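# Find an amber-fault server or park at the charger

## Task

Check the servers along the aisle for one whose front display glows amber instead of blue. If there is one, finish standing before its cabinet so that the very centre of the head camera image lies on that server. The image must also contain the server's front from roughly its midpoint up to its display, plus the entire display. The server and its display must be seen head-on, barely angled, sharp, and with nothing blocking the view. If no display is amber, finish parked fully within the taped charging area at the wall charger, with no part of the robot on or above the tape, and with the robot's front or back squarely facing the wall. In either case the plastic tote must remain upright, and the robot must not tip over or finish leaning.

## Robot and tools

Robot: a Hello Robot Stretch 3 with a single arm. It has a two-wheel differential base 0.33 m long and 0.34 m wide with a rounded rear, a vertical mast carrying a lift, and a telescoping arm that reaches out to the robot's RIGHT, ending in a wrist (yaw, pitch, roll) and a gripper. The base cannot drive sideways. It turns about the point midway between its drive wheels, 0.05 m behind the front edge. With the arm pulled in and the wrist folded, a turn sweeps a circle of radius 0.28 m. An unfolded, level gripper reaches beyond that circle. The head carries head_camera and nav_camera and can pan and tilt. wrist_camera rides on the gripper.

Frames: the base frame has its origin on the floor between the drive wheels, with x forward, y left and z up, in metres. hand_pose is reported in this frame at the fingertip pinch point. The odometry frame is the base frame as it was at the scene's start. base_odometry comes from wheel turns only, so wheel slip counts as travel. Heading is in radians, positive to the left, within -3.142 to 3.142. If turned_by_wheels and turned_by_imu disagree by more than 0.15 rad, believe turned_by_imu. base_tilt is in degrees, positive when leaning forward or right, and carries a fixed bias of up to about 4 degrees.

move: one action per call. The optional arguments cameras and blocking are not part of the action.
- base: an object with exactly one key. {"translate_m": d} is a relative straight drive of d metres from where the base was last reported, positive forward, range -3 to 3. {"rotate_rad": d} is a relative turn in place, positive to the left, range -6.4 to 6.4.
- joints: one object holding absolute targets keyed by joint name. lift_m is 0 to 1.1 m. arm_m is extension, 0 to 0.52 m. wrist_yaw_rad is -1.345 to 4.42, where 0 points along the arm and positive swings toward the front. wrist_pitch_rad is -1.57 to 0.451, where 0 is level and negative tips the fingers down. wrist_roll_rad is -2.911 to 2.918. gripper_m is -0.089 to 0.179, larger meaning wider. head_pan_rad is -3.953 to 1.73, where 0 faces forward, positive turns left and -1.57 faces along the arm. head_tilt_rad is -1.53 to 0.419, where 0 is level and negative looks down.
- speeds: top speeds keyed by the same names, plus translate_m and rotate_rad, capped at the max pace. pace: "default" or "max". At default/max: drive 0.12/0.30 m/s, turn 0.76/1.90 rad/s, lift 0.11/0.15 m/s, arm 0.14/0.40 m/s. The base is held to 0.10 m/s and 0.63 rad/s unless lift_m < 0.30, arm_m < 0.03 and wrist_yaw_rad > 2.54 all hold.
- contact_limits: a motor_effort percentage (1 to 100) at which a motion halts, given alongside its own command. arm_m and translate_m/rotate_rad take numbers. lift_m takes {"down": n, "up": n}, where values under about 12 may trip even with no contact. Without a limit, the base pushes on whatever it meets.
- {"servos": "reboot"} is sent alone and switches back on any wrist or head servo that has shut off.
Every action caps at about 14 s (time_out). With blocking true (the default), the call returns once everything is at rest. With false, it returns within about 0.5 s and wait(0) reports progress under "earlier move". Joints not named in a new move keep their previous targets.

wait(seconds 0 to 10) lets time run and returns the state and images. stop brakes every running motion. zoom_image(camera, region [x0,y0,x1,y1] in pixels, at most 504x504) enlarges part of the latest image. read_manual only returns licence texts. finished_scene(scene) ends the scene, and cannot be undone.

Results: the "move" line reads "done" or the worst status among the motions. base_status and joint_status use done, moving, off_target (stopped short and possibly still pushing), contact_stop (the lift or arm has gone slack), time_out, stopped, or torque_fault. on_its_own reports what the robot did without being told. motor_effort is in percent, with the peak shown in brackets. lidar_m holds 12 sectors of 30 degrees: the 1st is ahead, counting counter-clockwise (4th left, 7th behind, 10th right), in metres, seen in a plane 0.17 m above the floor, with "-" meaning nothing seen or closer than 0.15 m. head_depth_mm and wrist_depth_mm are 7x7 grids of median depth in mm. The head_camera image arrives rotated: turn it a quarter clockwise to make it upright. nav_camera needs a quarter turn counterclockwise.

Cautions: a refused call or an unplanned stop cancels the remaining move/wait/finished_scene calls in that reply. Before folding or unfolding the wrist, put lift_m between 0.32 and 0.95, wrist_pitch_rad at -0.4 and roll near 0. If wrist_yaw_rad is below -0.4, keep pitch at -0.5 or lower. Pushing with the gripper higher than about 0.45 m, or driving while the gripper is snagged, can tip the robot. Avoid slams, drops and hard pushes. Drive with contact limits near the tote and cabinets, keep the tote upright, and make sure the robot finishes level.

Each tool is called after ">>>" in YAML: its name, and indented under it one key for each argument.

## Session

>>> move:
  joints: {"head_pan_rad":-0.6,"head_tilt_rad":-0.2,"lift_m":0.27}
  cameras: ["nav_camera"]

>>> move:
  joints: {"head_pan_rad":-2.0,"head_tilt_rad":-0.2}
  cameras: ["nav_camera"]

>>> move:
  joints: {"head_pan_rad":0.7,"head_tilt_rad":-0.2}
  cameras: ["nav_camera"]

Scene clock: 1.33 s.
move: done
base_odometry: x=+0.000 y=+0.000 heading=+0.000
turned_by_wheels: +0.000
turned_by_imu: +0.000
base_tilt: forward=+1.2 right=-1.8
lidar_m: 1.10 1.26 2.15 1.16 1.38 1.66 0.80 0.64 0.63 0.69 1.05 1.84
head_depth_mm: 1578 1628 1695 1755 1839 1872 1614 / 1577 1638 1704 1782 1855 1927 1545 / 1579 1649 1720 1786 1858 1932 1539 / 1594 1654 1720 1790 1880 1935 1587 / 1603 1665 1746 1818 1891 1961 1573 / 1621 1681 1751 1825 1915 1962 1560 / 1617 1688 1760 1843 1913 1954 1546
base_status: not commanded
joint_positions: lift_m=+0.270 arm_m=+0.001 wrist_yaw_rad=+2.974 wrist_pitch_rad=-0.616 wrist_roll_rad=+0.000 gripper_m=+0.037 head_pan_rad=-0.612 head_tilt_rad=-0.199
joint_status: all done
measured_speeds: all 0
motor_effort: left_wheel=+0.5(1.1) right_wheel=-0.9(1.2) lift_m=+15.8(16.3) arm_m=-5.2(5.6) wrist_yaw_rad=+0.2(0.7) wrist_pitch_rad=+2.5(2.8) wrist_roll_rad=+0.2(0.3) gripper_m=+0.0(0.5) head_pan_rad=+2.1(5.2) head_tilt_rad=-1.3(3.8)
hand_pose: x=+0.0113 y=+0.0470 z=+0.2411 quat_wxyz=(+0.270, +0.689, +0.157, +0.654) (m; base frame)
wrist_depth_mm: 144 149 968 961 922 894 913 / 772 163 778 748 740 728 725 / 645 186 611 612 610 603 601 / 555 510 300 525 529 521 512 / 485 270 159 260 448 455 446 / 242 242 127 232 129 404 401 / 220 222 205 218 354 363 360
pictures: nav_camera (sideways)
Images, in order (width x height): nav_camera 672x504.

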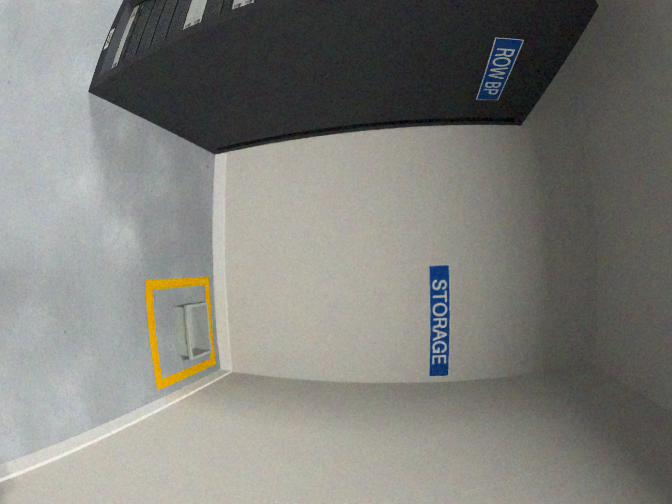

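Scene clock: 2.50 s.
move: done
base_odometry: x=+0.000 y=+0.000 heading=+0.000
turned_by_wheels: +0.000
turned_by_imu: +0.000
base_tilt: forward=+0.9 right=-1.5
lidar_m: 1.10 1.26 2.15 1.16 1.38 1.66 0.80 0.64 0.63 0.69 1.05 1.84
head_depth_mm: 510 528 548 571 594 619 648 / 520 540 562 584 609 635 664 / 533 552 574 598 624 650 683 / 545 565 588 614 639 669 702 / 557 579 603 628 659 689 724 / 570 592 617 645 675 709 746 / 583 608 635 663 693 730 768
base_status: not commanded
joint_positions: lift_m=+0.270 arm_m=+0.001 wrist_yaw_rad=+2.974 wrist_pitch_rad=-0.616 wrist_roll_rad=+0.000 gripper_m=+0.037 head_pan_rad=-2.033 head_tilt_rad=-0.200
joint_status: all done
measured_speeds: all 0
motor_effort: left_wheel=+1.2(1.2) right_wheel=-0.8(1.2) lift_m=+20.3(20.4) arm_m=-6.4(7.0) wrist_yaw_rad=+0.6(0.7) wrist_pitch_rad=+2.4(2.8) wrist_roll_rad=+0.1(0.3) gripper_m=+0.4(0.7) head_pan_rad=+2.1(4.9) head_tilt_rad=-0.8(3.1)
hand_pose: x=+0.0113 y=+0.0470 z=+0.2411 quat_wxyz=(+0.270, +0.689, +0.157, +0.654) (m; base frame)
wrist_depth_mm: 145 150 957 961 921 917 903 / 763 162 760 759 723 732 716 / 659 186 616 632 610 616 595 / 557 515 301 529 526 519 506 / 476 271 159 259 452 461 453 / 243 241 127 232 128 406 402 / 219 221 206 218 353 366 358
pictures: nav_camera (sideways)
Images, in order (width x height): nav_camera 672x504.

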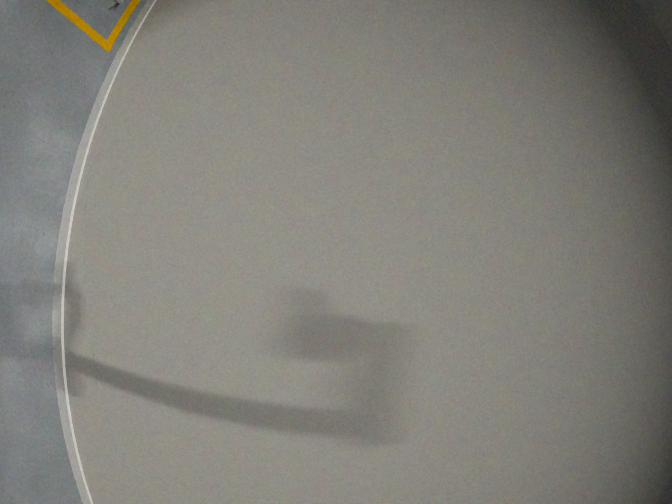

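Scene clock: 5.17 s.
move: done
base_odometry: x=+0.000 y=+0.000 heading=+0.000
turned_by_wheels: +0.000
turned_by_imu: +0.001
base_tilt: forward=+1.0 right=-1.7
lidar_m: 1.10 1.25 2.15 1.16 1.38 1.67 0.80 0.64 0.63 0.69 1.05 1.84
head_depth_mm: 1306 1331 1370 1369 1366 1369 1359 / 2183 1751 1737 1753 1594 1637 1546 / 2684 2414 2388 2358 2195 2067 1594 / 2743 3711 3589 3789 3011 2084 1568 / 2758 3675 3825 - 3068 2064 1568 / 2454 3584 3730 - 3024 2048 1551 / 2840 3509 3616 3820 2967 2032 1548
base_status: not commanded
joint_positions: lift_m=+0.270 arm_m=+0.001 wrist_yaw_rad=+2.974 wrist_pitch_rad=-0.616 wrist_roll_rad=+0.000 gripper_m=+0.037 head_pan_rad=+0.712 head_tilt_rad=-0.200
joint_status: all done
measured_speeds: translate_m=+0.000 rotate_rad=+0.000 lift_m=+0.000 arm_m=+0.000 wrist_yaw_rad=+0.000 wrist_pitch_rad=+0.000 wrist_roll_rad=+0.000 head_pan_rad=-0.024 head_tilt_rad=+0.000
motor_effort: left_wheel=-1.5(1.5) right_wheel=-0.9(1.3) lift_m=+30.8(30.8) arm_m=-9.9(10.3) wrist_yaw_rad=+0.2(0.9) wrist_pitch_rad=+2.4(2.8) wrist_roll_rad=+0.3(0.3) gripper_m=+0.2(0.7) head_pan_rad=-2.9(5.3) head_tilt_rad=-0.8(3.1)
hand_pose: x=+0.0113 y=+0.0470 z=+0.2411 quat_wxyz=(+0.270, +0.689, +0.157, +0.654) (m; base frame)
wrist_depth_mm: 144 150 994 949 946 913 888 / 776 163 783 760 736 742 702 / 661 185 609 626 619 604 591 / 547 519 300 529 523 526 514 / 491 272 160 260 450 451 456 / 243 242 127 230 128 402 401 / 219 221 207 219 351 362 361
pictures: nav_camera (sideways)
Images, in order (width x height): nav_camera 672x504.

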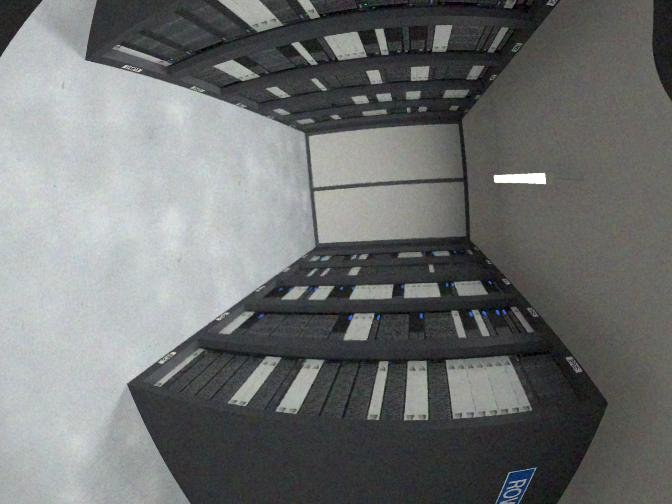

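>>> move:
  joints: {"head_pan_rad":0.6,"head_tilt_rad":-0.2}

>>> zoom_image:
  camera: "head_camera"
  region: [150, 0, 654, 504]

>>> move:
  joints: {"head_pan_rad":1.2,"head_tilt_rad":-0.2}

>>> zoom_image:
  camera: "head_camera"
  region: [150, 0, 654, 504]

Scene clock: 11.37 s.
move: done
base_odometry: x=+0.000 y=+0.000 heading=+0.000
turned_by_wheels: +0.000
turned_by_imu: +0.001
base_tilt: forward=+1.0 right=-1.7
lidar_m: 1.10 1.26 2.14 1.16 1.39 1.66 0.80 0.64 0.63 0.69 1.05 1.84
head_depth_mm: 1130 1137 1139 1148 1067 1099 1148 / 1312 1371 1379 1390 1392 1406 1413 / 1763 1731 1754 1755 1646 1667 1580 / 2540 2332 2392 2394 2236 2086 1572 / 2728 3691 3602 3751 3030 2065 1570 / 2793 3599 3722 - 3036 2055 1552 / 2510 3472 3580 3706 2963 2019 1542
base_status: not commanded
joint_positions: lift_m=+0.270 arm_m=+0.001 wrist_yaw_rad=+2.974 wrist_pitch_rad=-0.616 wrist_roll_rad=+0.000 gripper_m=+0.037 head_pan_rad=+0.597 head_tilt_rad=-0.200
joint_status: all done
measured_speeds: all 0
motor_effort: left_wheel=+0.0(0.8) right_wheel=-0.8(1.4) lift_m=+39.0(39.0) arm_m=-14.1(14.5) wrist_yaw_rad=+0.6(0.6) wrist_pitch_rad=+2.5(2.9) wrist_roll_rad=+0.2(0.3) gripper_m=+0.2(0.8) head_pan_rad=-2.4(3.7) head_tilt_rad=-0.7(1.7)
hand_pose: x=+0.0113 y=+0.0470 z=+0.2411 quat_wxyz=(+0.270, +0.689, +0.157, +0.654) (m; base frame)
wrist_depth_mm: 145 150 975 952 937 916 897 / 777 163 770 758 743 727 720 / 644 186 604 636 613 613 594 / 543 517 301 526 526 522 515 / 478 270 159 260 442 455 445 / 243 242 127 233 128 404 395 / 219 220 207 218 350 362 358
pictures: head_camera (sideways), nav_camera (sideways), wrist_camera
Images, in order (width x height): head_camera 896x504, nav_camera 672x504, wrist_camera 644x364.

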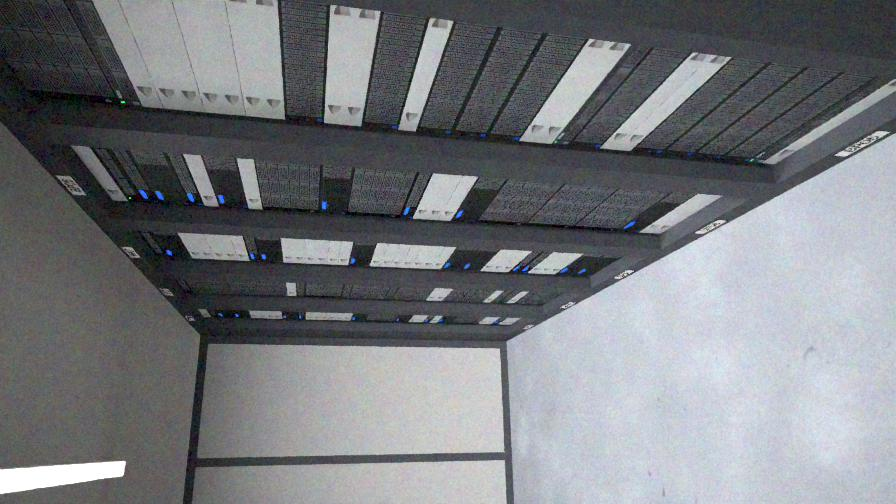

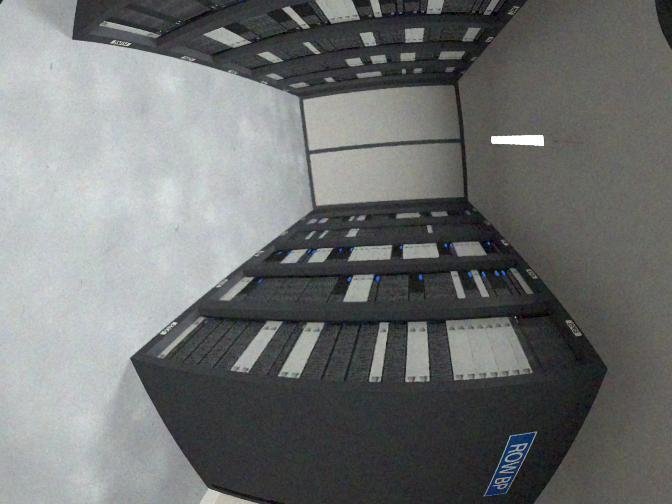

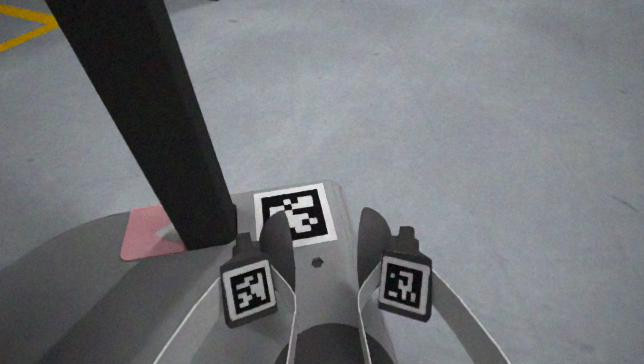

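Scaled by 1.000.

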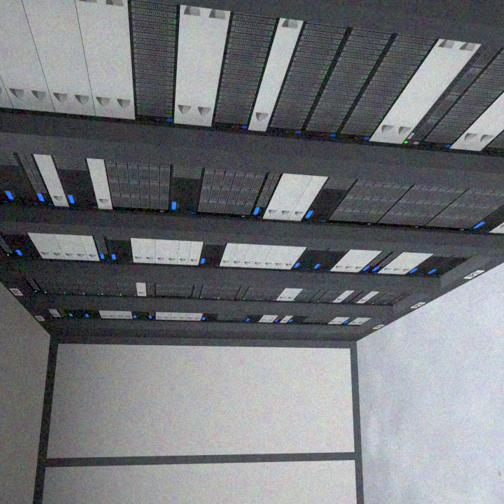

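Scene clock: 12.27 s.
move: done
base_odometry: x=+0.000 y=+0.000 heading=+0.000
turned_by_wheels: +0.000
turned_by_imu: +0.000
base_tilt: forward=+1.0 right=-1.5
lidar_m: 1.10 1.26 2.15 1.16 1.38 1.66 0.80 0.64 0.63 0.69 1.05 1.84
head_depth_mm: 2465 3502 3591 3694 3202 2153 1612 / 2656 3627 3710 - 3179 2129 1606 / 2679 3751 3799 - 3115 2107 1593 / 2733 2442 2561 2715 2750 2082 1577 / 1885 1879 1974 2077 2161 2061 1566 / 1367 1422 1500 1549 1634 1702 1560 / 1220 1255 1300 1340 1390 1446 1448
base_status: not commanded
joint_positions: lift_m=+0.270 arm_m=+0.001 wrist_yaw_rad=+2.974 wrist_pitch_rad=-0.616 wrist_roll_rad=+0.000 gripper_m=+0.037 head_pan_rad=+1.208 head_tilt_rad=-0.200
joint_status: all done
measured_speeds: all 0
motor_effort: left_wheel=+0.4(1.0) right_wheel=-1.2(1.2) lift_m=+38.4(39.2) arm_m=-15.1(15.5) wrist_yaw_rad=+0.0(0.8) wrist_pitch_rad=+2.3(2.7) wrist_roll_rad=+0.1(0.4) gripper_m=+0.0(0.5) head_pan_rad=+2.1(5.3) head_tilt_rad=-0.9(4.1)
hand_pose: x=+0.0113 y=+0.0470 z=+0.2411 quat_wxyz=(+0.270, +0.689, +0.157, +0.654) (m; base frame)
wrist_depth_mm: 145 150 962 942 916 914 891 / 767 163 766 750 751 722 713 / 647 187 613 631 620 598 590 / 546 511 302 533 513 520 512 / 480 271 160 261 449 461 454 / 242 242 127 233 128 405 401 / 219 221 205 219 356 361 363
pictures: head_camera (sideways), nav_camera (sideways), wrist_camera
Images, in order (width x height): head_camera 896x504, nav_camera 672x504, wrist_camera 644x364.

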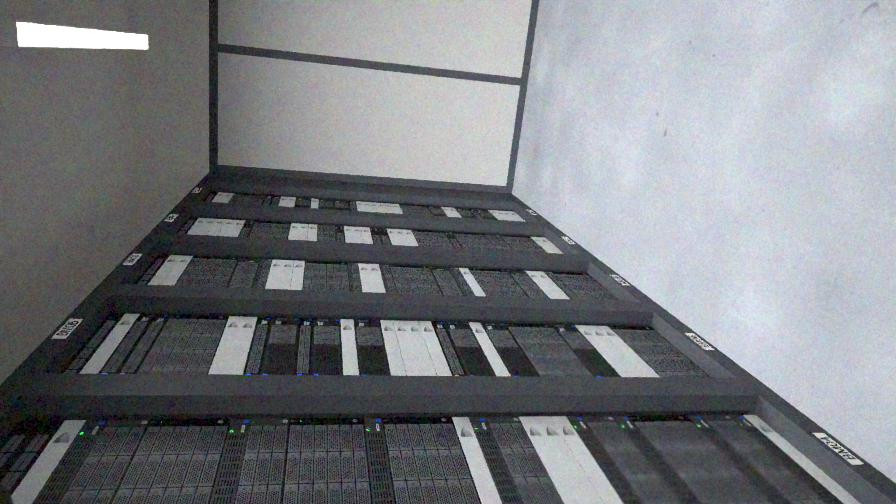

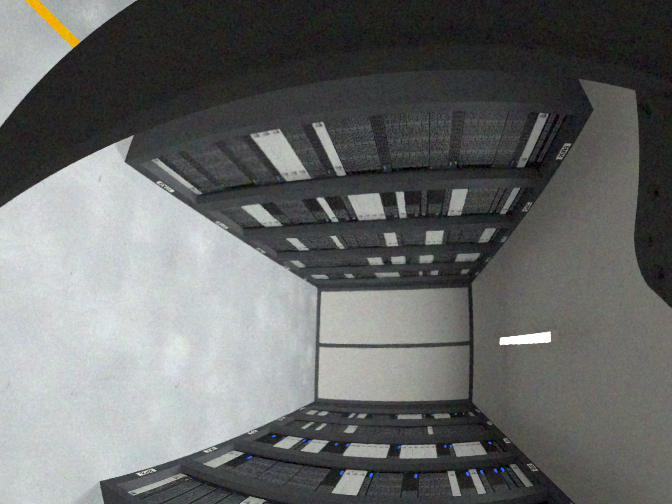

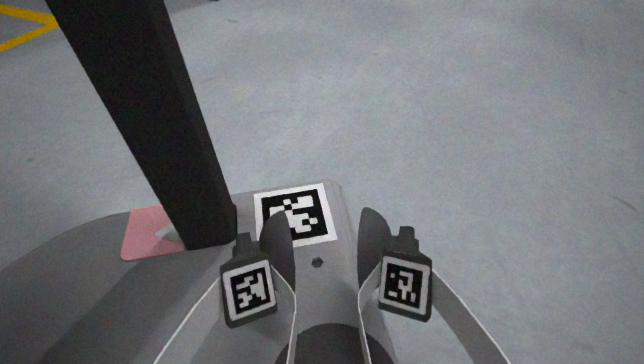

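Scaled by 1.000.

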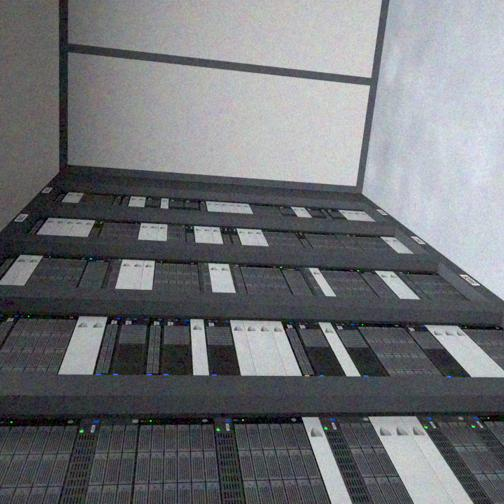

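>>> zoom_image:
  camera: "head_camera"
  region: [360, 300, 560, 412]

Scaled by 2.520 from the camera's 896x504 image, which has a finer 1280x720 frame.

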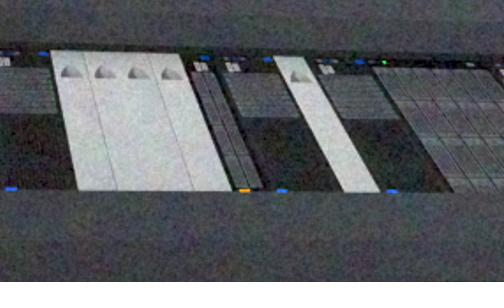

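>>> move:
  base: {"rotate_rad":0.92}
  joints: {"head_pan_rad":0.0,"head_tilt_rad":-0.4}
  cameras: ["head_camera","nav_camera"]

Scene clock: 24.73 s.
move: done
base_odometry: x=+0.000 y=+0.000 heading=+0.919
turned_by_wheels: +0.919
turned_by_imu: +0.937
base_tilt: forward=+1.1 right=-1.6
lidar_m: 3.02 1.16 1.20 1.78 0.90 0.66 0.63 0.66 0.90 1.84 1.19 1.10
head_depth_mm: 2183 2246 2222 2045 1987 1661 1340 / 3300 3308 3129 2816 2202 1666 1334 / 3314 3594 - 3189 2163 1646 1325 / 3353 3583 - 3124 2153 1631 1324 / 3322 3598 - 3086 2129 1634 1308 / 3075 3168 3162 2868 2120 1607 1308 / 2117 2221 2274 2226 2088 1596 1299
base_status: done
joint_positions: lift_m=+0.270 arm_m=+0.001 wrist_yaw_rad=+2.974 wrist_pitch_rad=-0.616 wrist_roll_rad=+0.000 gripper_m=+0.037 head_pan_rad=-0.006 head_tilt_rad=-0.404
joint_status: all done
measured_speeds: all 0
motor_effort: left_wheel=-13.6(15.5) right_wheel=+10.8(16.5) lift_m=+37.7(39.0) arm_m=-16.1(16.2) wrist_yaw_rad=+0.3(1.1) wrist_pitch_rad=+2.6(2.7) wrist_roll_rad=+0.2(0.3) gripper_m=+0.1(0.7) head_pan_rad=+3.0(4.0) head_tilt_rad=+2.1(4.3)
hand_pose: x=+0.0113 y=+0.0470 z=+0.2411 quat_wxyz=(+0.270, +0.689, +0.157, +0.654) (m; base frame)
wrist_depth_mm: 141 150 - 946 943 883 896 / 766 163 777 759 746 714 720 / 641 186 614 618 614 597 601 / 561 519 300 528 523 519 514 / 482 271 160 260 452 448 449 / 242 243 127 232 129 399 398 / 217 220 206 218 350 364 363
pictures: head_camera (sideways), nav_camera (sideways)
Images, in order (width x height): head_camera 896x504, nav_camera 672x504.

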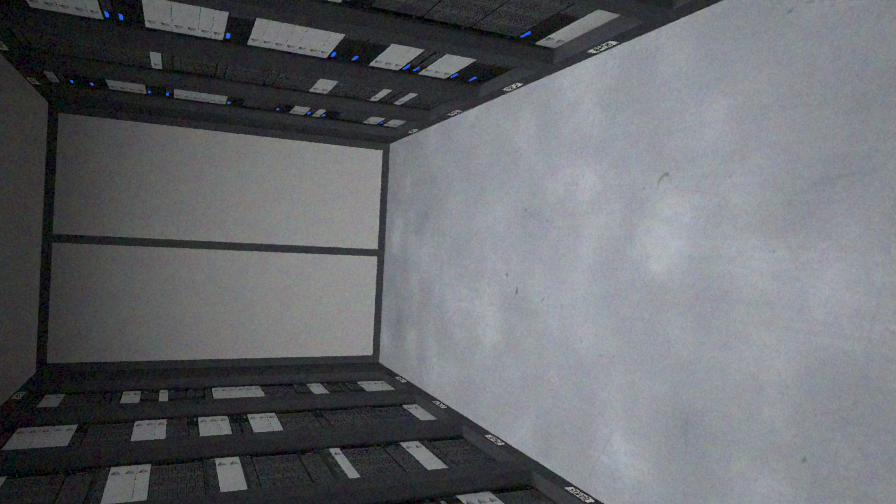

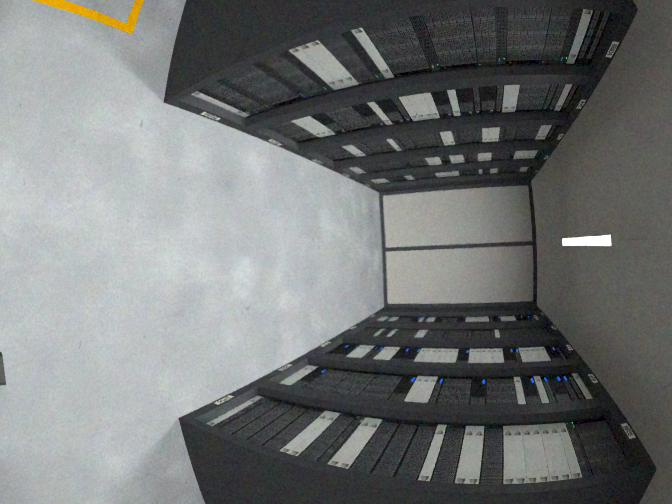

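>>> move:
  base: {"translate_m":1.45}
  joints: {"head_pan_rad":1.2,"head_tilt_rad":-0.4}
  contact_limits: {"translate_m":50}
  cameras: ["nav_camera","head_camera"]

Scene clock: 54.00 s.
move: done
base_odometry: x=+0.879 y=+1.153 heading=+0.919
turned_by_wheels: +0.000
turned_by_imu: +0.012
base_tilt: forward=+0.9 right=-1.8
lidar_m: 2.63 1.18 0.87 0.78 0.87 2.16 2.08 2.17 0.80 0.72 0.81 1.11
head_depth_mm: 752 807 896 1046 1183 1349 1341 / 767 826 887 965 1062 1199 1302 / 740 800 874 959 1064 1182 1270 / 714 772 838 918 1014 1128 1222 / 691 745 807 880 962 1071 1183 / 669 719 777 842 923 1023 1129 / 644 683 708 758 827 905 1039
base_status: done
joint_positions: lift_m=+0.270 arm_m=+0.001 wrist_yaw_rad=+2.974 wrist_pitch_rad=-0.616 wrist_roll_rad=+0.000 gripper_m=+0.037 head_pan_rad=+1.200 head_tilt_rad=-0.400
joint_status: all done
measured_speeds: all 0
motor_effort: left_wheel=-0.9(9.1) right_wheel=+12.3(16.3) lift_m=+32.1(37.0) arm_m=-14.0(15.8) wrist_yaw_rad=+0.5(0.9) wrist_pitch_rad=+2.3(2.9) wrist_roll_rad=+0.1(0.4) gripper_m=+0.0(0.7) head_pan_rad=-2.5(4.9) head_tilt_rad=+2.4(6.2)
contact_limits: translate_m 50 (maximum 100)
hand_pose: x=+0.0113 y=+0.0470 z=+0.2411 quat_wxyz=(+0.270, +0.689, +0.157, +0.654) (m; base frame)
wrist_depth_mm: 142 149 839 863 883 885 900 / 762 163 769 759 743 742 711 / 645 186 618 621 621 609 600 / 547 517 303 531 532 514 511 / 483 270 159 260 444 449 456 / 241 243 127 232 128 404 400 / 217 220 206 218 354 362 359
pictures: head_camera (sideways), nav_camera (sideways)
Images, in order (width x height): head_camera 896x504, nav_camera 672x504.

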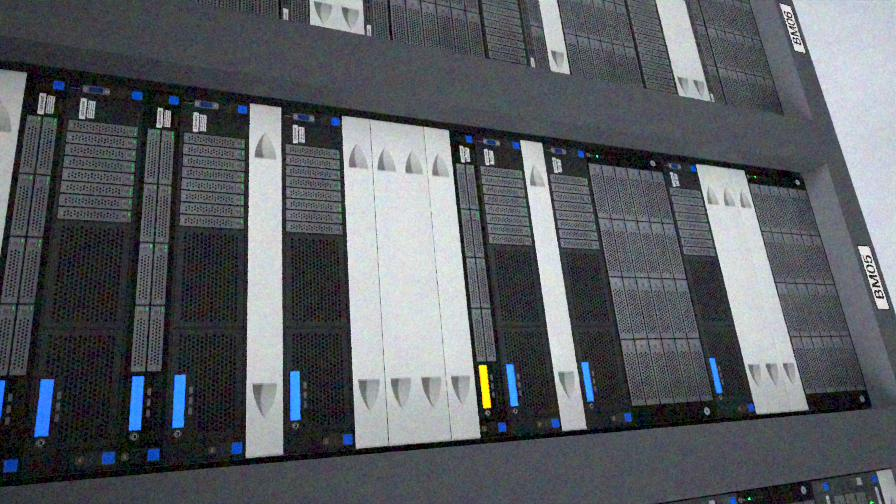

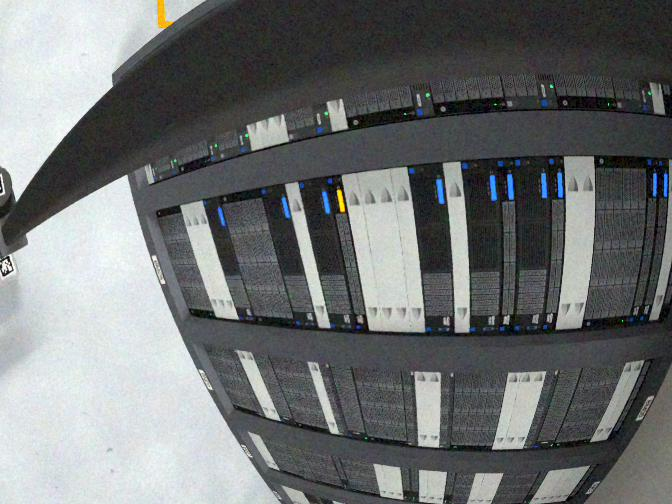

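>>> move:
  base: {"translate_m":0.25}
  contact_limits: {"translate_m":50}
  cameras: []

>>> move:
  base: {"rotate_rad":0.35}
  joints: {"head_tilt_rad":-0.43}
  cameras: ["head_camera"]

Scene clock: 68.67 s.
move: done
base_odometry: x=+1.031 y=+1.351 heading=+0.919
turned_by_wheels: +0.000
turned_by_imu: +0.002
base_tilt: forward=+0.9 right=-1.8
lidar_m: 2.38 1.17 0.83 0.81 0.81 1.13 2.34 1.09 0.75 0.78 0.78 1.12
head_depth_mm: 794 864 952 1052 1178 1329 1351 / 765 829 908 999 1118 1266 1306 / 690 751 846 943 1049 1187 1270 / 689 741 801 872 954 1068 1206 / 688 741 803 874 964 1066 1184 / 666 715 774 839 918 1015 1136 / 645 693 745 808 880 969 1076
base_status: done
joint_positions: lift_m=+0.270 arm_m=+0.001 wrist_yaw_rad=+2.974 wrist_pitch_rad=-0.616 wrist_roll_rad=+0.000 gripper_m=+0.037 head_pan_rad=+1.200 head_tilt_rad=-0.400
joint_status: not commanded
measured_speeds: all 0
motor_effort: left_wheel=-0.8(6.6) right_wheel=+12.4(16.3) lift_m=+29.5(31.1) arm_m=-12.7(13.4) wrist_yaw_rad=+0.1(0.8) wrist_pitch_rad=+2.6(2.9) wrist_roll_rad=+0.1(0.3) gripper_m=+0.1(0.7) head_pan_rad=-2.1(3.3) head_tilt_rad=+2.0(4.2)
contact_limits: translate_m 50 (maximum 100)
hand_pose: x=+0.0113 y=+0.0470 z=+0.2411 quat_wxyz=(+0.270, +0.689, +0.157, +0.654) (m; base frame)
wrist_depth_mm: 142 150 834 830 860 873 866 / 783 163 768 769 733 715 716 / 651 186 618 620 612 608 594 / 558 510 302 538 525 517 521 / 482 271 160 259 450 460 449 / 242 240 127 232 128 404 396 / 218 220 206 219 356 361 353
pictures: none
No camera images: "cameras" was empty.

Scene clock: 70.30 s.
move: done
base_odometry: x=+1.031 y=+1.351 heading=+1.268
turned_by_wheels: +0.349
turned_by_imu: +0.356
base_tilt: forward=+1.1 right=-1.7
lidar_m: 1.43 0.86 0.83 0.81 1.04 2.34 2.35 0.85 0.75 0.78 0.97 1.92
head_depth_mm: 664 718 762 816 880 1009 1188 / 665 718 781 856 950 1040 1144 / 665 720 785 859 953 1066 1189 / 668 722 785 860 955 1069 1194 / 667 722 787 866 956 1073 1196 / 670 731 780 857 937 1035 1185 / 629 675 734 807 922 1049 1182
base_status: done
joint_positions: lift_m=+0.270 arm_m=+0.001 wrist_yaw_rad=+2.974 wrist_pitch_rad=-0.616 wrist_roll_rad=+0.000 gripper_m=+0.037 head_pan_rad=+1.200 head_tilt_rad=-0.429
joint_status: all done
measured_speeds: all 0
motor_effort: left_wheel=-10.6(15.0) right_wheel=+12.9(15.8) lift_m=+29.1(30.0) arm_m=-12.3(12.9) wrist_yaw_rad=-0.3(0.7) wrist_pitch_rad=+2.5(3.0) wrist_roll_rad=+0.2(0.3) gripper_m=+0.3(0.6) head_pan_rad=-2.3(3.5) head_tilt_rad=-2.5(3.5)
hand_pose: x=+0.0113 y=+0.0470 z=+0.2411 quat_wxyz=(+0.270, +0.689, +0.157, +0.654) (m; base frame)
wrist_depth_mm: 145 149 858 867 817 793 745 / 775 163 771 748 728 717 713 / 648 187 621 623 610 602 596 / 554 521 299 535 523 522 518 / 476 271 160 259 450 455 450 / 243 241 127 232 128 401 403 / 217 221 208 218 353 364 362
pictures: head_camera (sideways)
Images, in order (width x height): head_camera 896x504.

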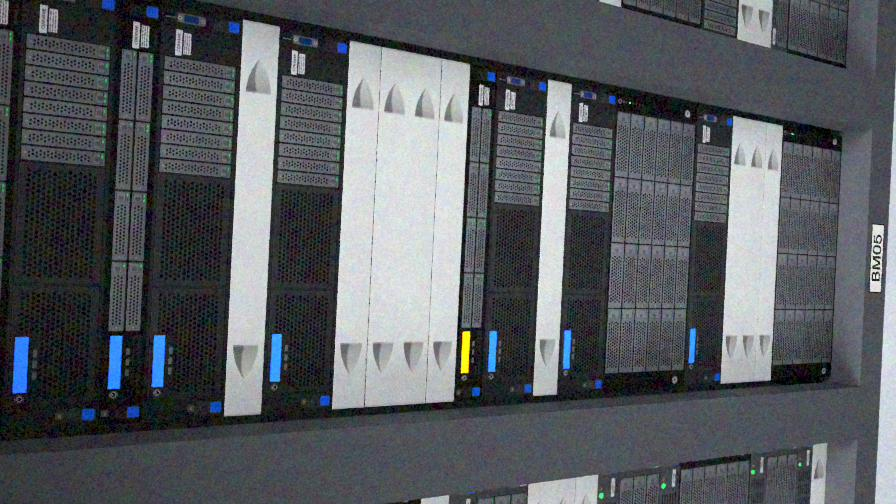

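>>> move:
  joints: {"head_tilt_rad":-0.471,"head_pan_rad":1.22}
  cameras: ["head_camera"]

>>> zoom_image:
  camera: "head_camera"
  region: [398, 202, 498, 302]

Scene clock: 75.53 s.
move: done
base_odometry: x=+1.031 y=+1.351 heading=+1.268
turned_by_wheels: +0.000
turned_by_imu: +0.001
base_tilt: forward=+1.1 right=-1.5
lidar_m: 1.43 0.86 0.83 0.81 1.04 2.34 2.35 0.85 0.75 0.78 0.96 1.91
head_depth_mm: 658 716 777 832 912 1064 1219 / 661 718 787 872 976 1091 1194 / 661 721 792 877 981 1120 1217 / 665 723 795 882 987 1126 1223 / 668 727 797 886 991 1133 1219 / 676 720 788 865 961 1086 1195 / 622 679 746 839 969 1144 1211
base_status: not commanded
joint_positions: lift_m=+0.270 arm_m=+0.001 wrist_yaw_rad=+2.974 wrist_pitch_rad=-0.616 wrist_roll_rad=+0.000 gripper_m=+0.037 head_pan_rad=+1.213 head_tilt_rad=-0.472
joint_status: all done
measured_speeds: all 0
motor_effort: left_wheel=-10.7(11.0) right_wheel=+13.2(13.5) lift_m=+27.4(28.6) arm_m=-12.8(13.7) wrist_yaw_rad=+0.1(0.3) wrist_pitch_rad=+2.6(2.8) wrist_roll_rad=+0.2(0.3) gripper_m=+0.5(0.7) head_pan_rad=+2.6(4.3) head_tilt_rad=-3.4(4.7)
hand_pose: x=+0.0113 y=+0.0470 z=+0.2411 quat_wxyz=(+0.270, +0.689, +0.157, +0.654) (m; base frame)
wrist_depth_mm: 145 149 860 874 810 795 760 / 774 163 775 732 720 719 718 / 653 185 616 624 618 614 588 / 547 511 300 533 526 518 515 / 483 271 159 261 442 463 454 / 244 241 127 231 128 404 398 / 218 220 207 218 354 363 356
pictures: head_camera (sideways)
Images, in order (width x height): head_camera 896x504.

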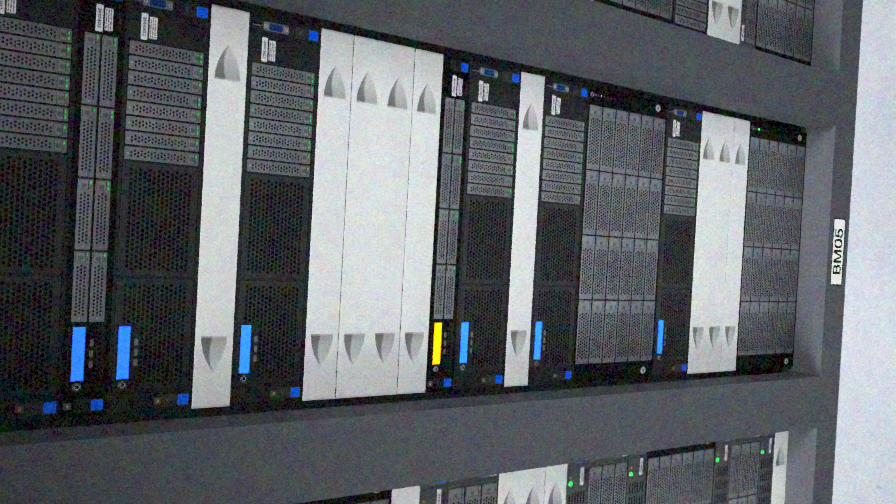

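Scaled by 5.040 from the camera's 896x504 image, which has a finer 1280x720 frame.

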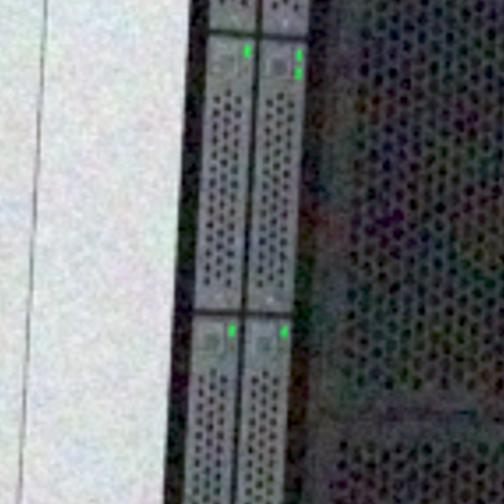

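>>> finished_scene:
  scene: 2
  done: true

The scene is finished: the task was done.


## Next scene

The same job, from a new start.

>>> move:
  joints: {"head_pan_rad":0.0,"head_tilt_rad":-0.2,"lift_m":0.27}
  cameras: ["nav_camera"]

>>> move:
  joints: {"head_pan_rad":-1.57,"head_tilt_rad":-0.2}
  cameras: ["nav_camera"]

>>> move:
  joints: {"head_pan_rad":-3.0,"head_tilt_rad":-0.2}
  cameras: ["nav_camera"]

Scene clock: 2.57 s.
move: done
base_odometry: x=+0.000 y=+0.000 heading=+0.000
turned_by_wheels: +0.000
turned_by_imu: +0.001
base_tilt: forward=+0.9 right=-1.6
lidar_m: 1.43 1.15 0.88 0.86 0.91 1.32 1.87 1.07 1.44 1.12 0.67 0.92
head_depth_mm: 1344 1397 1454 1514 1583 1649 1617 / 1349 1407 1469 1535 1604 1659 1595 / 1370 1417 1480 1542 1618 1661 1581 / 1380 1434 1501 1564 1637 1577 1577 / 1397 1453 1518 1578 1655 1586 1569 / 1408 1465 1529 1593 1674 1743 1564 / 1420 1479 1544 1606 1682 1770 1548
base_status: not commanded
joint_positions: lift_m=+0.270 arm_m=+0.001 wrist_yaw_rad=+2.956 wrist_pitch_rad=-0.558 wrist_roll_rad=+0.000 gripper_m=+0.037 head_pan_rad=+0.000 head_tilt_rad=-0.200
joint_status: all done
measured_speeds: all 0
motor_effort: left_wheel=+0.5(1.8) right_wheel=-0.1(0.8) lift_m=+19.7(20.6) arm_m=-6.5(7.0) wrist_yaw_rad=-0.1(0.7) wrist_pitch_rad=+2.5(3.1) wrist_roll_rad=+0.2(0.3) gripper_m=+0.3(0.6) head_pan_rad=+0.9(1.6) head_tilt_rad=-1.8(6.4)
hand_pose: x=+0.0166 y=+0.0555 z=+0.2526 quat_wxyz=(+0.257, +0.695, +0.131, +0.659) (m; base frame)
wrist_depth_mm: 137 143 - - - 950 952 / 153 158 850 843 815 806 802 / 715 173 692 683 672 656 641 / 589 198 561 566 565 555 549 / 509 277 228 277 469 478 469 / 256 253 128 245 128 422 418 / 229 226 215 217 371 372 370
pictures: nav_camera (sideways)
Images, in order (width x height): nav_camera 672x504.

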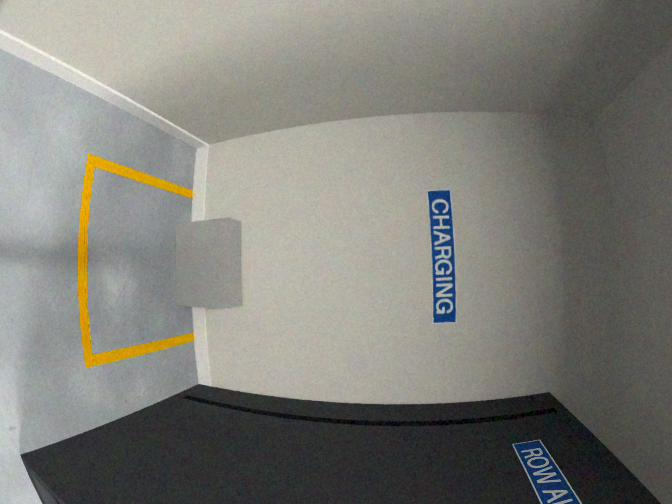

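Scene clock: 3.80 s.
move: done
base_odometry: x=+0.000 y=+0.000 heading=+0.000
turned_by_wheels: +0.000
turned_by_imu: +0.000
base_tilt: forward=+1.1 right=-1.5
lidar_m: 1.43 1.15 0.88 0.86 0.91 1.33 1.86 1.07 1.45 1.12 0.68 0.92
head_depth_mm: 2618 3390 3140 2856 2750 2152 1607 / 2321 3439 3545 3721 3202 2119 1603 / 2703 3476 3554 3712 3123 2114 1587 / 2734 3504 3584 3718 3083 2091 1578 / 1566 1640 1738 2220 2401 1898 1570 / 1024 1059 1107 1153 1204 1262 1337 / 838 862 889 917 945 975 1008
base_status: not commanded
joint_positions: lift_m=+0.270 arm_m=+0.001 wrist_yaw_rad=+2.956 wrist_pitch_rad=-0.558 wrist_roll_rad=+0.000 gripper_m=+0.037 head_pan_rad=-1.603 head_tilt_rad=-0.200
joint_status: all done
measured_speeds: all 0
motor_effort: left_wheel=+0.7(1.0) right_wheel=-0.2(0.8) lift_m=+20.4(20.6) arm_m=-7.9(8.4) wrist_yaw_rad=+0.2(0.9) wrist_pitch_rad=+2.5(3.0) wrist_roll_rad=+0.1(0.3) gripper_m=+0.3(0.6) head_pan_rad=+1.7(4.2) head_tilt_rad=-0.8(3.1)
hand_pose: x=+0.0166 y=+0.0555 z=+0.2526 quat_wxyz=(+0.257, +0.695, +0.131, +0.659) (m; base frame)
wrist_depth_mm: 137 143 - - - 936 966 / 153 157 853 843 828 802 797 / 707 174 689 677 681 659 642 / 585 198 556 566 557 549 546 / 508 278 228 277 466 478 469 / 257 254 128 244 128 424 416 / 228 226 215 217 372 375 374
pictures: nav_camera (sideways)
Images, in order (width x height): nav_camera 672x504.

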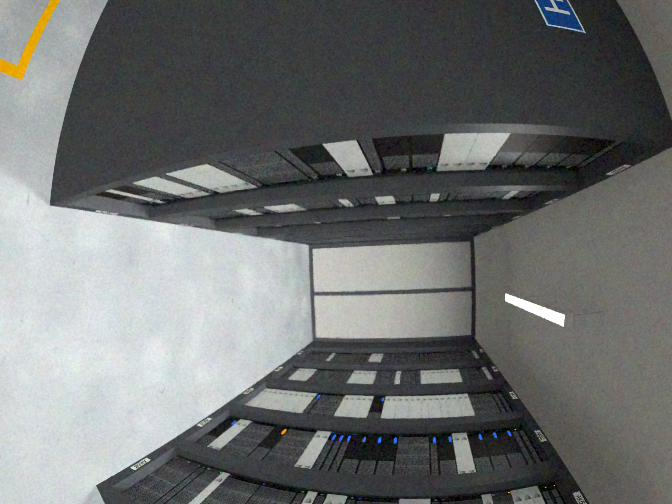

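Scene clock: 4.97 s.
move: done
base_odometry: x=+0.000 y=+0.000 heading=+0.000
turned_by_wheels: +0.000
turned_by_imu: +0.000
base_tilt: forward=+1.1 right=-1.7
lidar_m: 1.43 1.15 0.88 0.86 0.91 1.33 1.86 1.07 1.44 1.13 0.68 0.92
head_depth_mm: 1824 1880 1952 2034 2134 2144 1616 / 1867 1921 2003 2103 2179 2127 1599 / 1894 1963 2041 2126 2221 2092 1586 / 1935 2014 2077 2169 2271 2090 1572 / 1934 1835 1926 2061 2174 1990 1561 / 1305 1354 1410 1474 1547 1604 1505 / 1046 1078 1109 1151 1183 1228 1279
base_status: not commanded
joint_positions: lift_m=+0.270 arm_m=+0.001 wrist_yaw_rad=+2.956 wrist_pitch_rad=-0.558 wrist_roll_rad=+0.000 gripper_m=+0.037 head_pan_rad=-3.040 head_tilt_rad=-0.200
joint_status: all done
measured_speeds: all 0
motor_effort: left_wheel=+0.1(1.3) right_wheel=-0.1(0.7) lift_m=+20.9(20.9) arm_m=-9.6(9.8) wrist_yaw_rad=-0.4(0.5) wrist_pitch_rad=+2.3(3.0) wrist_roll_rad=+0.1(0.3) gripper_m=+0.1(0.5) head_pan_rad=+2.6(4.9) head_tilt_rad=-1.7(4.0)
hand_pose: x=+0.0166 y=+0.0555 z=+0.2526 quat_wxyz=(+0.257, +0.695, +0.131, +0.659) (m; base frame)
wrist_depth_mm: 137 143 - - - 946 961 / 154 157 855 843 825 804 810 / 705 173 679 674 656 658 644 / 592 199 561 572 557 553 549 / 508 278 228 276 467 481 470 / 258 255 128 243 128 420 412 / 228 227 215 218 373 374 370
pictures: nav_camera (sideways)
Images, in order (width x height): nav_camera 672x504.

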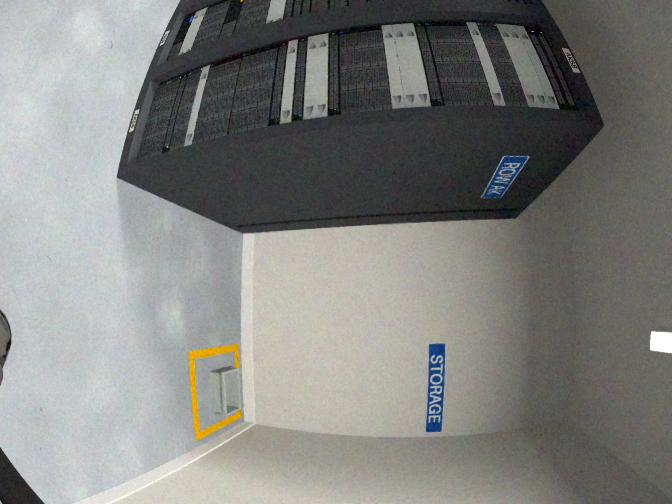

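>>> move:
  base: {"rotate_rad":-1.62}
  joints: {"head_pan_rad":-0.2,"head_tilt_rad":-0.4}
  cameras: ["head_camera","nav_camera"]

Scene clock: 12.60 s.
move: done
base_odometry: x=+0.000 y=+0.000 heading=-1.619
turned_by_wheels: -1.619
turned_by_imu: -1.646
base_tilt: forward=+1.0 right=-1.6
lidar_m: 1.19 0.68 0.87 1.43 1.21 0.89 0.86 0.90 1.25 2.15 1.07 1.36
head_depth_mm: 1794 1704 1785 1830 1834 1610 1343 / 2304 2209 2330 2377 2110 1660 1331 / 3124 3282 3288 2994 2185 1653 1330 / 3167 3431 3747 3139 2168 1634 1317 / 3149 3389 3693 3102 2133 1624 1318 / 3104 3290 3507 2907 2120 1619 1306 / 1876 1997 1681 1755 1837 1502 1296
base_status: done
joint_positions: lift_m=+0.270 arm_m=+0.001 wrist_yaw_rad=+2.956 wrist_pitch_rad=-0.558 wrist_roll_rad=+0.000 gripper_m=+0.037 head_pan_rad=-0.194 head_tilt_rad=-0.404
joint_status: all done
measured_speeds: all 0
motor_effort: left_wheel=+10.3(15.3) right_wheel=-12.9(16.5) lift_m=+23.0(23.7) arm_m=-17.0(17.5) wrist_yaw_rad=+0.3(0.7) wrist_pitch_rad=+2.8(3.1) wrist_roll_rad=+0.1(0.3) gripper_m=+0.1(0.7) head_pan_rad=-2.2(4.8) head_tilt_rad=+4.6(4.8)
hand_pose: x=+0.0166 y=+0.0555 z=+0.2526 quat_wxyz=(+0.257, +0.695, +0.131, +0.659) (m; base frame)
wrist_depth_mm: 137 147 - - - 852 629 / 154 158 873 839 824 801 639 / 714 173 682 673 661 660 631 / 586 199 560 561 563 556 545 / 501 276 228 278 470 479 467 / 258 255 128 245 128 423 413 / 227 227 215 218 368 375 372
pictures: head_camera (sideways), nav_camera (sideways)
Images, in order (width x height): head_camera 896x504, nav_camera 672x504.

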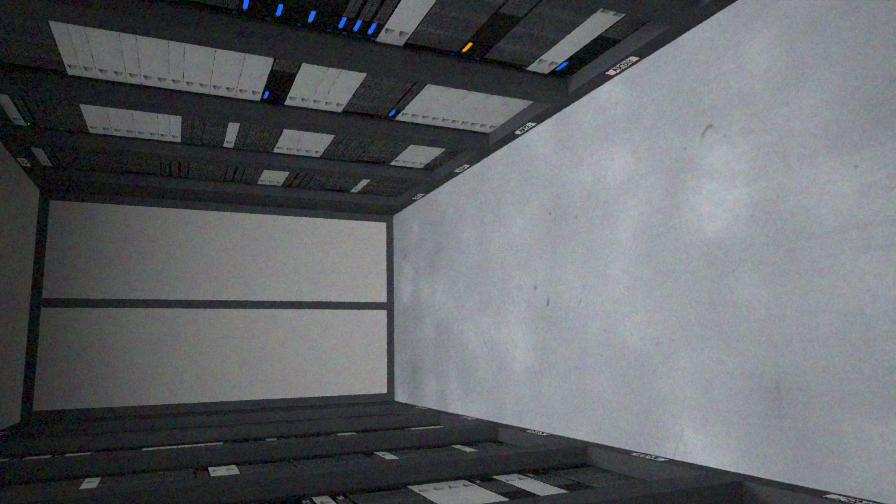

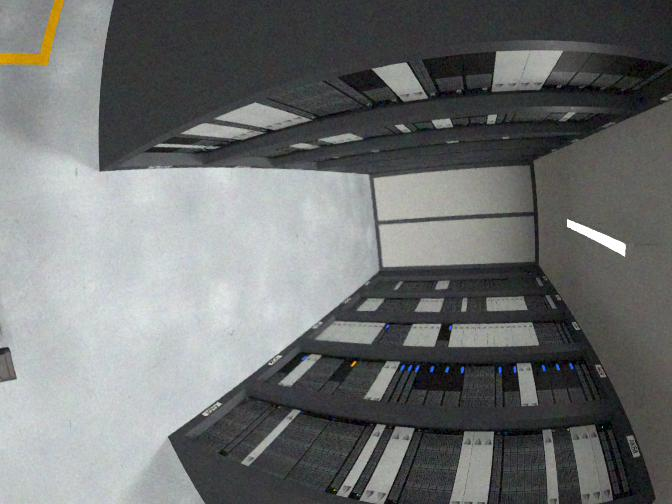

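>>> move:
  base: {"rotate_rad":-0.05}
  cameras: []

>>> move:
  base: {"translate_m":1.64}
  joints: {"head_pan_rad":-1.57,"head_tilt_rad":-0.5}
  contact_limits: {"translate_m":50}
  cameras: ["head_camera","nav_camera"]

Scene clock: 22.10 s.
move: done
base_odometry: x=+0.000 y=+0.000 heading=-1.669
turned_by_wheels: -0.049
turned_by_imu: -0.049
base_tilt: forward=+1.1 right=-1.6
lidar_m: 1.62 0.68 0.82 1.43 1.27 0.90 0.86 0.89 1.19 2.16 1.07 1.29
head_depth_mm: 1555 1621 1646 1669 1616 1597 1351 / 1988 2014 2049 2021 2026 1663 1340 / 2537 2682 2762 2655 2184 1656 1333 / 3241 3425 3626 3174 2154 1642 1326 / 3167 3411 3681 3148 2150 1633 1313 / 3121 3323 3605 3102 2133 1623 1305 / 2858 2910 2719 2377 1941 1611 1304
base_status: done
joint_positions: lift_m=+0.270 arm_m=+0.001 wrist_yaw_rad=+2.956 wrist_pitch_rad=-0.558 wrist_roll_rad=+0.000 gripper_m=+0.037 head_pan_rad=-0.200 head_tilt_rad=-0.400
joint_status: not commanded
measured_speeds: all 0
motor_effort: left_wheel=+11.6(14.0) right_wheel=-13.0(16.3) lift_m=+24.7(25.2) arm_m=-15.9(16.7) wrist_yaw_rad=-0.2(0.7) wrist_pitch_rad=+2.3(3.1) wrist_roll_rad=+0.1(0.4) gripper_m=-0.2(0.6) head_pan_rad=-2.1(3.4) head_tilt_rad=+4.3(5.9)
hand_pose: x=+0.0166 y=+0.0555 z=+0.2526 quat_wxyz=(+0.257, +0.695, +0.131, +0.659) (m; base frame)
wrist_depth_mm: 137 148 - - - 820 594 / 155 158 864 833 826 780 627 / 717 173 691 664 672 665 621 / 586 198 553 569 557 554 549 / 506 276 229 277 470 476 474 / 257 254 128 245 128 425 416 / 227 226 216 218 369 375 371
pictures: none
No camera images: "cameras" was empty.

Scene clock: 36.70 s.
move: time_out
base_odometry: x=-0.159 y=-1.617 heading=-1.669
turned_by_wheels: +0.000
turned_by_imu: +0.013
base_tilt: forward=+1.1 right=-1.5
lidar_m: 1.76 0.60 0.38 0.41 0.43 0.51 2.48 1.28 0.92 0.85 0.86 1.16
head_depth_mm: 718 786 868 953 1053 1202 1263 / 718 787 867 969 1094 1256 1258 / 719 786 868 969 1096 1264 1245 / 719 788 868 971 1097 1267 1245 / 730 776 855 975 1077 1229 1231 / 673 735 811 923 1059 1229 1233 / 713 789 872 973 1097 1268 1227
base_status: translate_m time_out (by the wheels' count: +1.6252 of +1.6400)
joint_positions: lift_m=+0.270 arm_m=+0.001 wrist_yaw_rad=+2.956 wrist_pitch_rad=-0.558 wrist_roll_rad=+0.000 gripper_m=+0.037 head_pan_rad=-1.570 head_tilt_rad=-0.500
joint_status: all done
measured_speeds: all 0
motor_effort: left_wheel=+0.0(15.2) right_wheel=-0.8(9.0) lift_m=+31.0(31.4) arm_m=-13.8(17.0) wrist_yaw_rad=+0.1(0.9) wrist_pitch_rad=+2.9(3.2) wrist_roll_rad=-0.2(0.4) gripper_m=-0.1(0.9) head_pan_rad=+3.4(4.6) head_tilt_rad=-3.3(6.1)
contact_limits: translate_m 50 (maximum 100)
hand_pose: x=+0.0166 y=+0.0555 z=+0.2526 quat_wxyz=(+0.257, +0.695, +0.131, +0.659) (m; base frame)
wrist_depth_mm: 137 148 429 440 429 515 559 / 397 157 473 486 486 583 619 / 462 173 527 540 523 608 620 / 488 198 507 552 559 555 542 / 485 278 229 275 468 478 470 / 258 255 128 245 128 421 414 / 229 227 214 218 370 374 368
pictures: head_camera (sideways), nav_camera (sideways)
Images, in order (width x height): head_camera 896x504, nav_camera 672x504.

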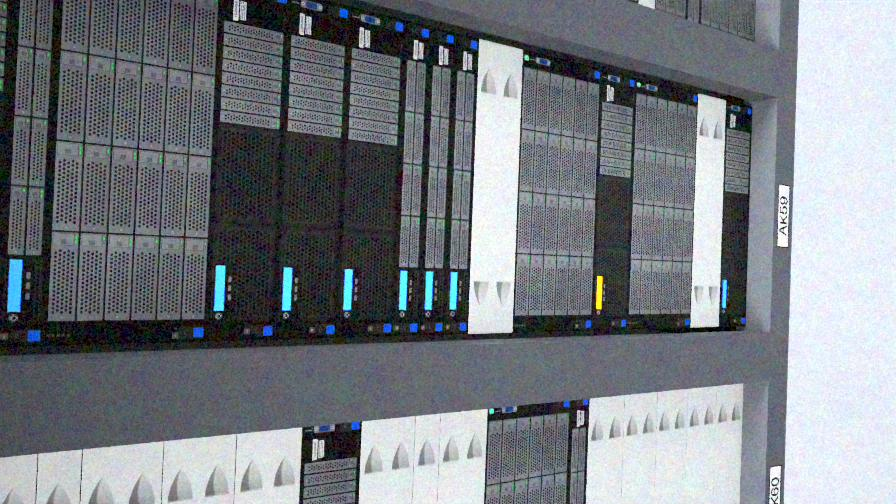

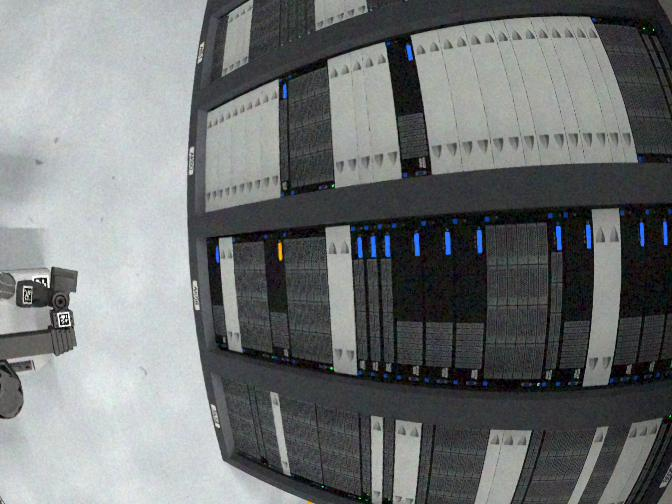

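>>> move:
  joints: {"head_tilt_rad":-0.746}
  cameras: ["head_camera"]

Scene clock: 42.90 s.
move: done
base_odometry: x=-0.159 y=-1.617 heading=-1.669
turned_by_wheels: +0.000
turned_by_imu: +0.001
base_tilt: forward=+1.1 right=-1.6
lidar_m: 1.76 0.60 0.38 0.41 0.42 0.52 2.48 1.28 0.92 0.85 0.87 1.16
head_depth_mm: 732 832 971 1114 1402 1296 1127 / 735 838 973 1164 1401 1293 1126 / 735 838 976 1165 1404 1293 1125 / 736 839 977 1171 1410 1282 1120 / 737 843 958 1166 1392 1277 1109 / 690 787 937 1148 1415 1272 1109 / 728 843 981 1183 1414 1270 1101
base_status: not commanded
joint_positions: lift_m=+0.270 arm_m=+0.001 wrist_yaw_rad=+2.956 wrist_pitch_rad=-0.558 wrist_roll_rad=+0.000 gripper_m=+0.037 head_pan_rad=-1.570 head_tilt_rad=-0.751
joint_status: all done
measured_speeds: all 0
motor_effort: left_wheel=-1.0(1.3) right_wheel=-0.4(0.7) lift_m=+32.4(32.6) arm_m=-14.0(14.0) wrist_yaw_rad=+0.1(0.6) wrist_pitch_rad=+2.3(3.2) wrist_roll_rad=+0.2(0.3) gripper_m=-0.1(0.7) head_pan_rad=+2.6(3.2) head_tilt_rad=-3.7(5.6)
contact_limits: translate_m 50 (maximum 100)
hand_pose: x=+0.0166 y=+0.0555 z=+0.2526 quat_wxyz=(+0.257, +0.695, +0.131, +0.659) (m; base frame)
wrist_depth_mm: 137 148 429 446 431 518 555 / 396 158 469 486 484 579 621 / 462 173 523 536 518 604 615 / 489 198 518 547 557 549 554 / 489 276 229 278 467 475 470 / 258 254 128 244 128 422 413 / 228 226 216 218 370 376 371
pictures: head_camera (sideways)
Images, in order (width x height): head_camera 896x504.

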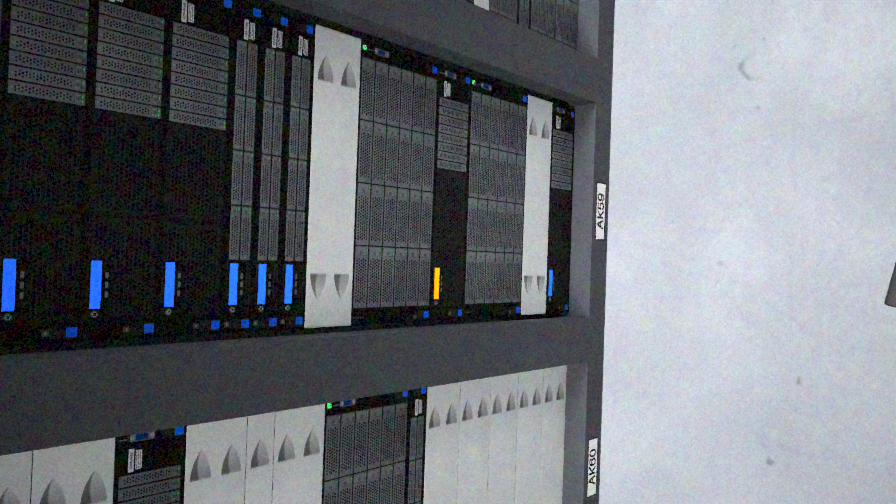

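>>> finished_scene:
  scene: 3
  done: true

The scene is finished: the task was done.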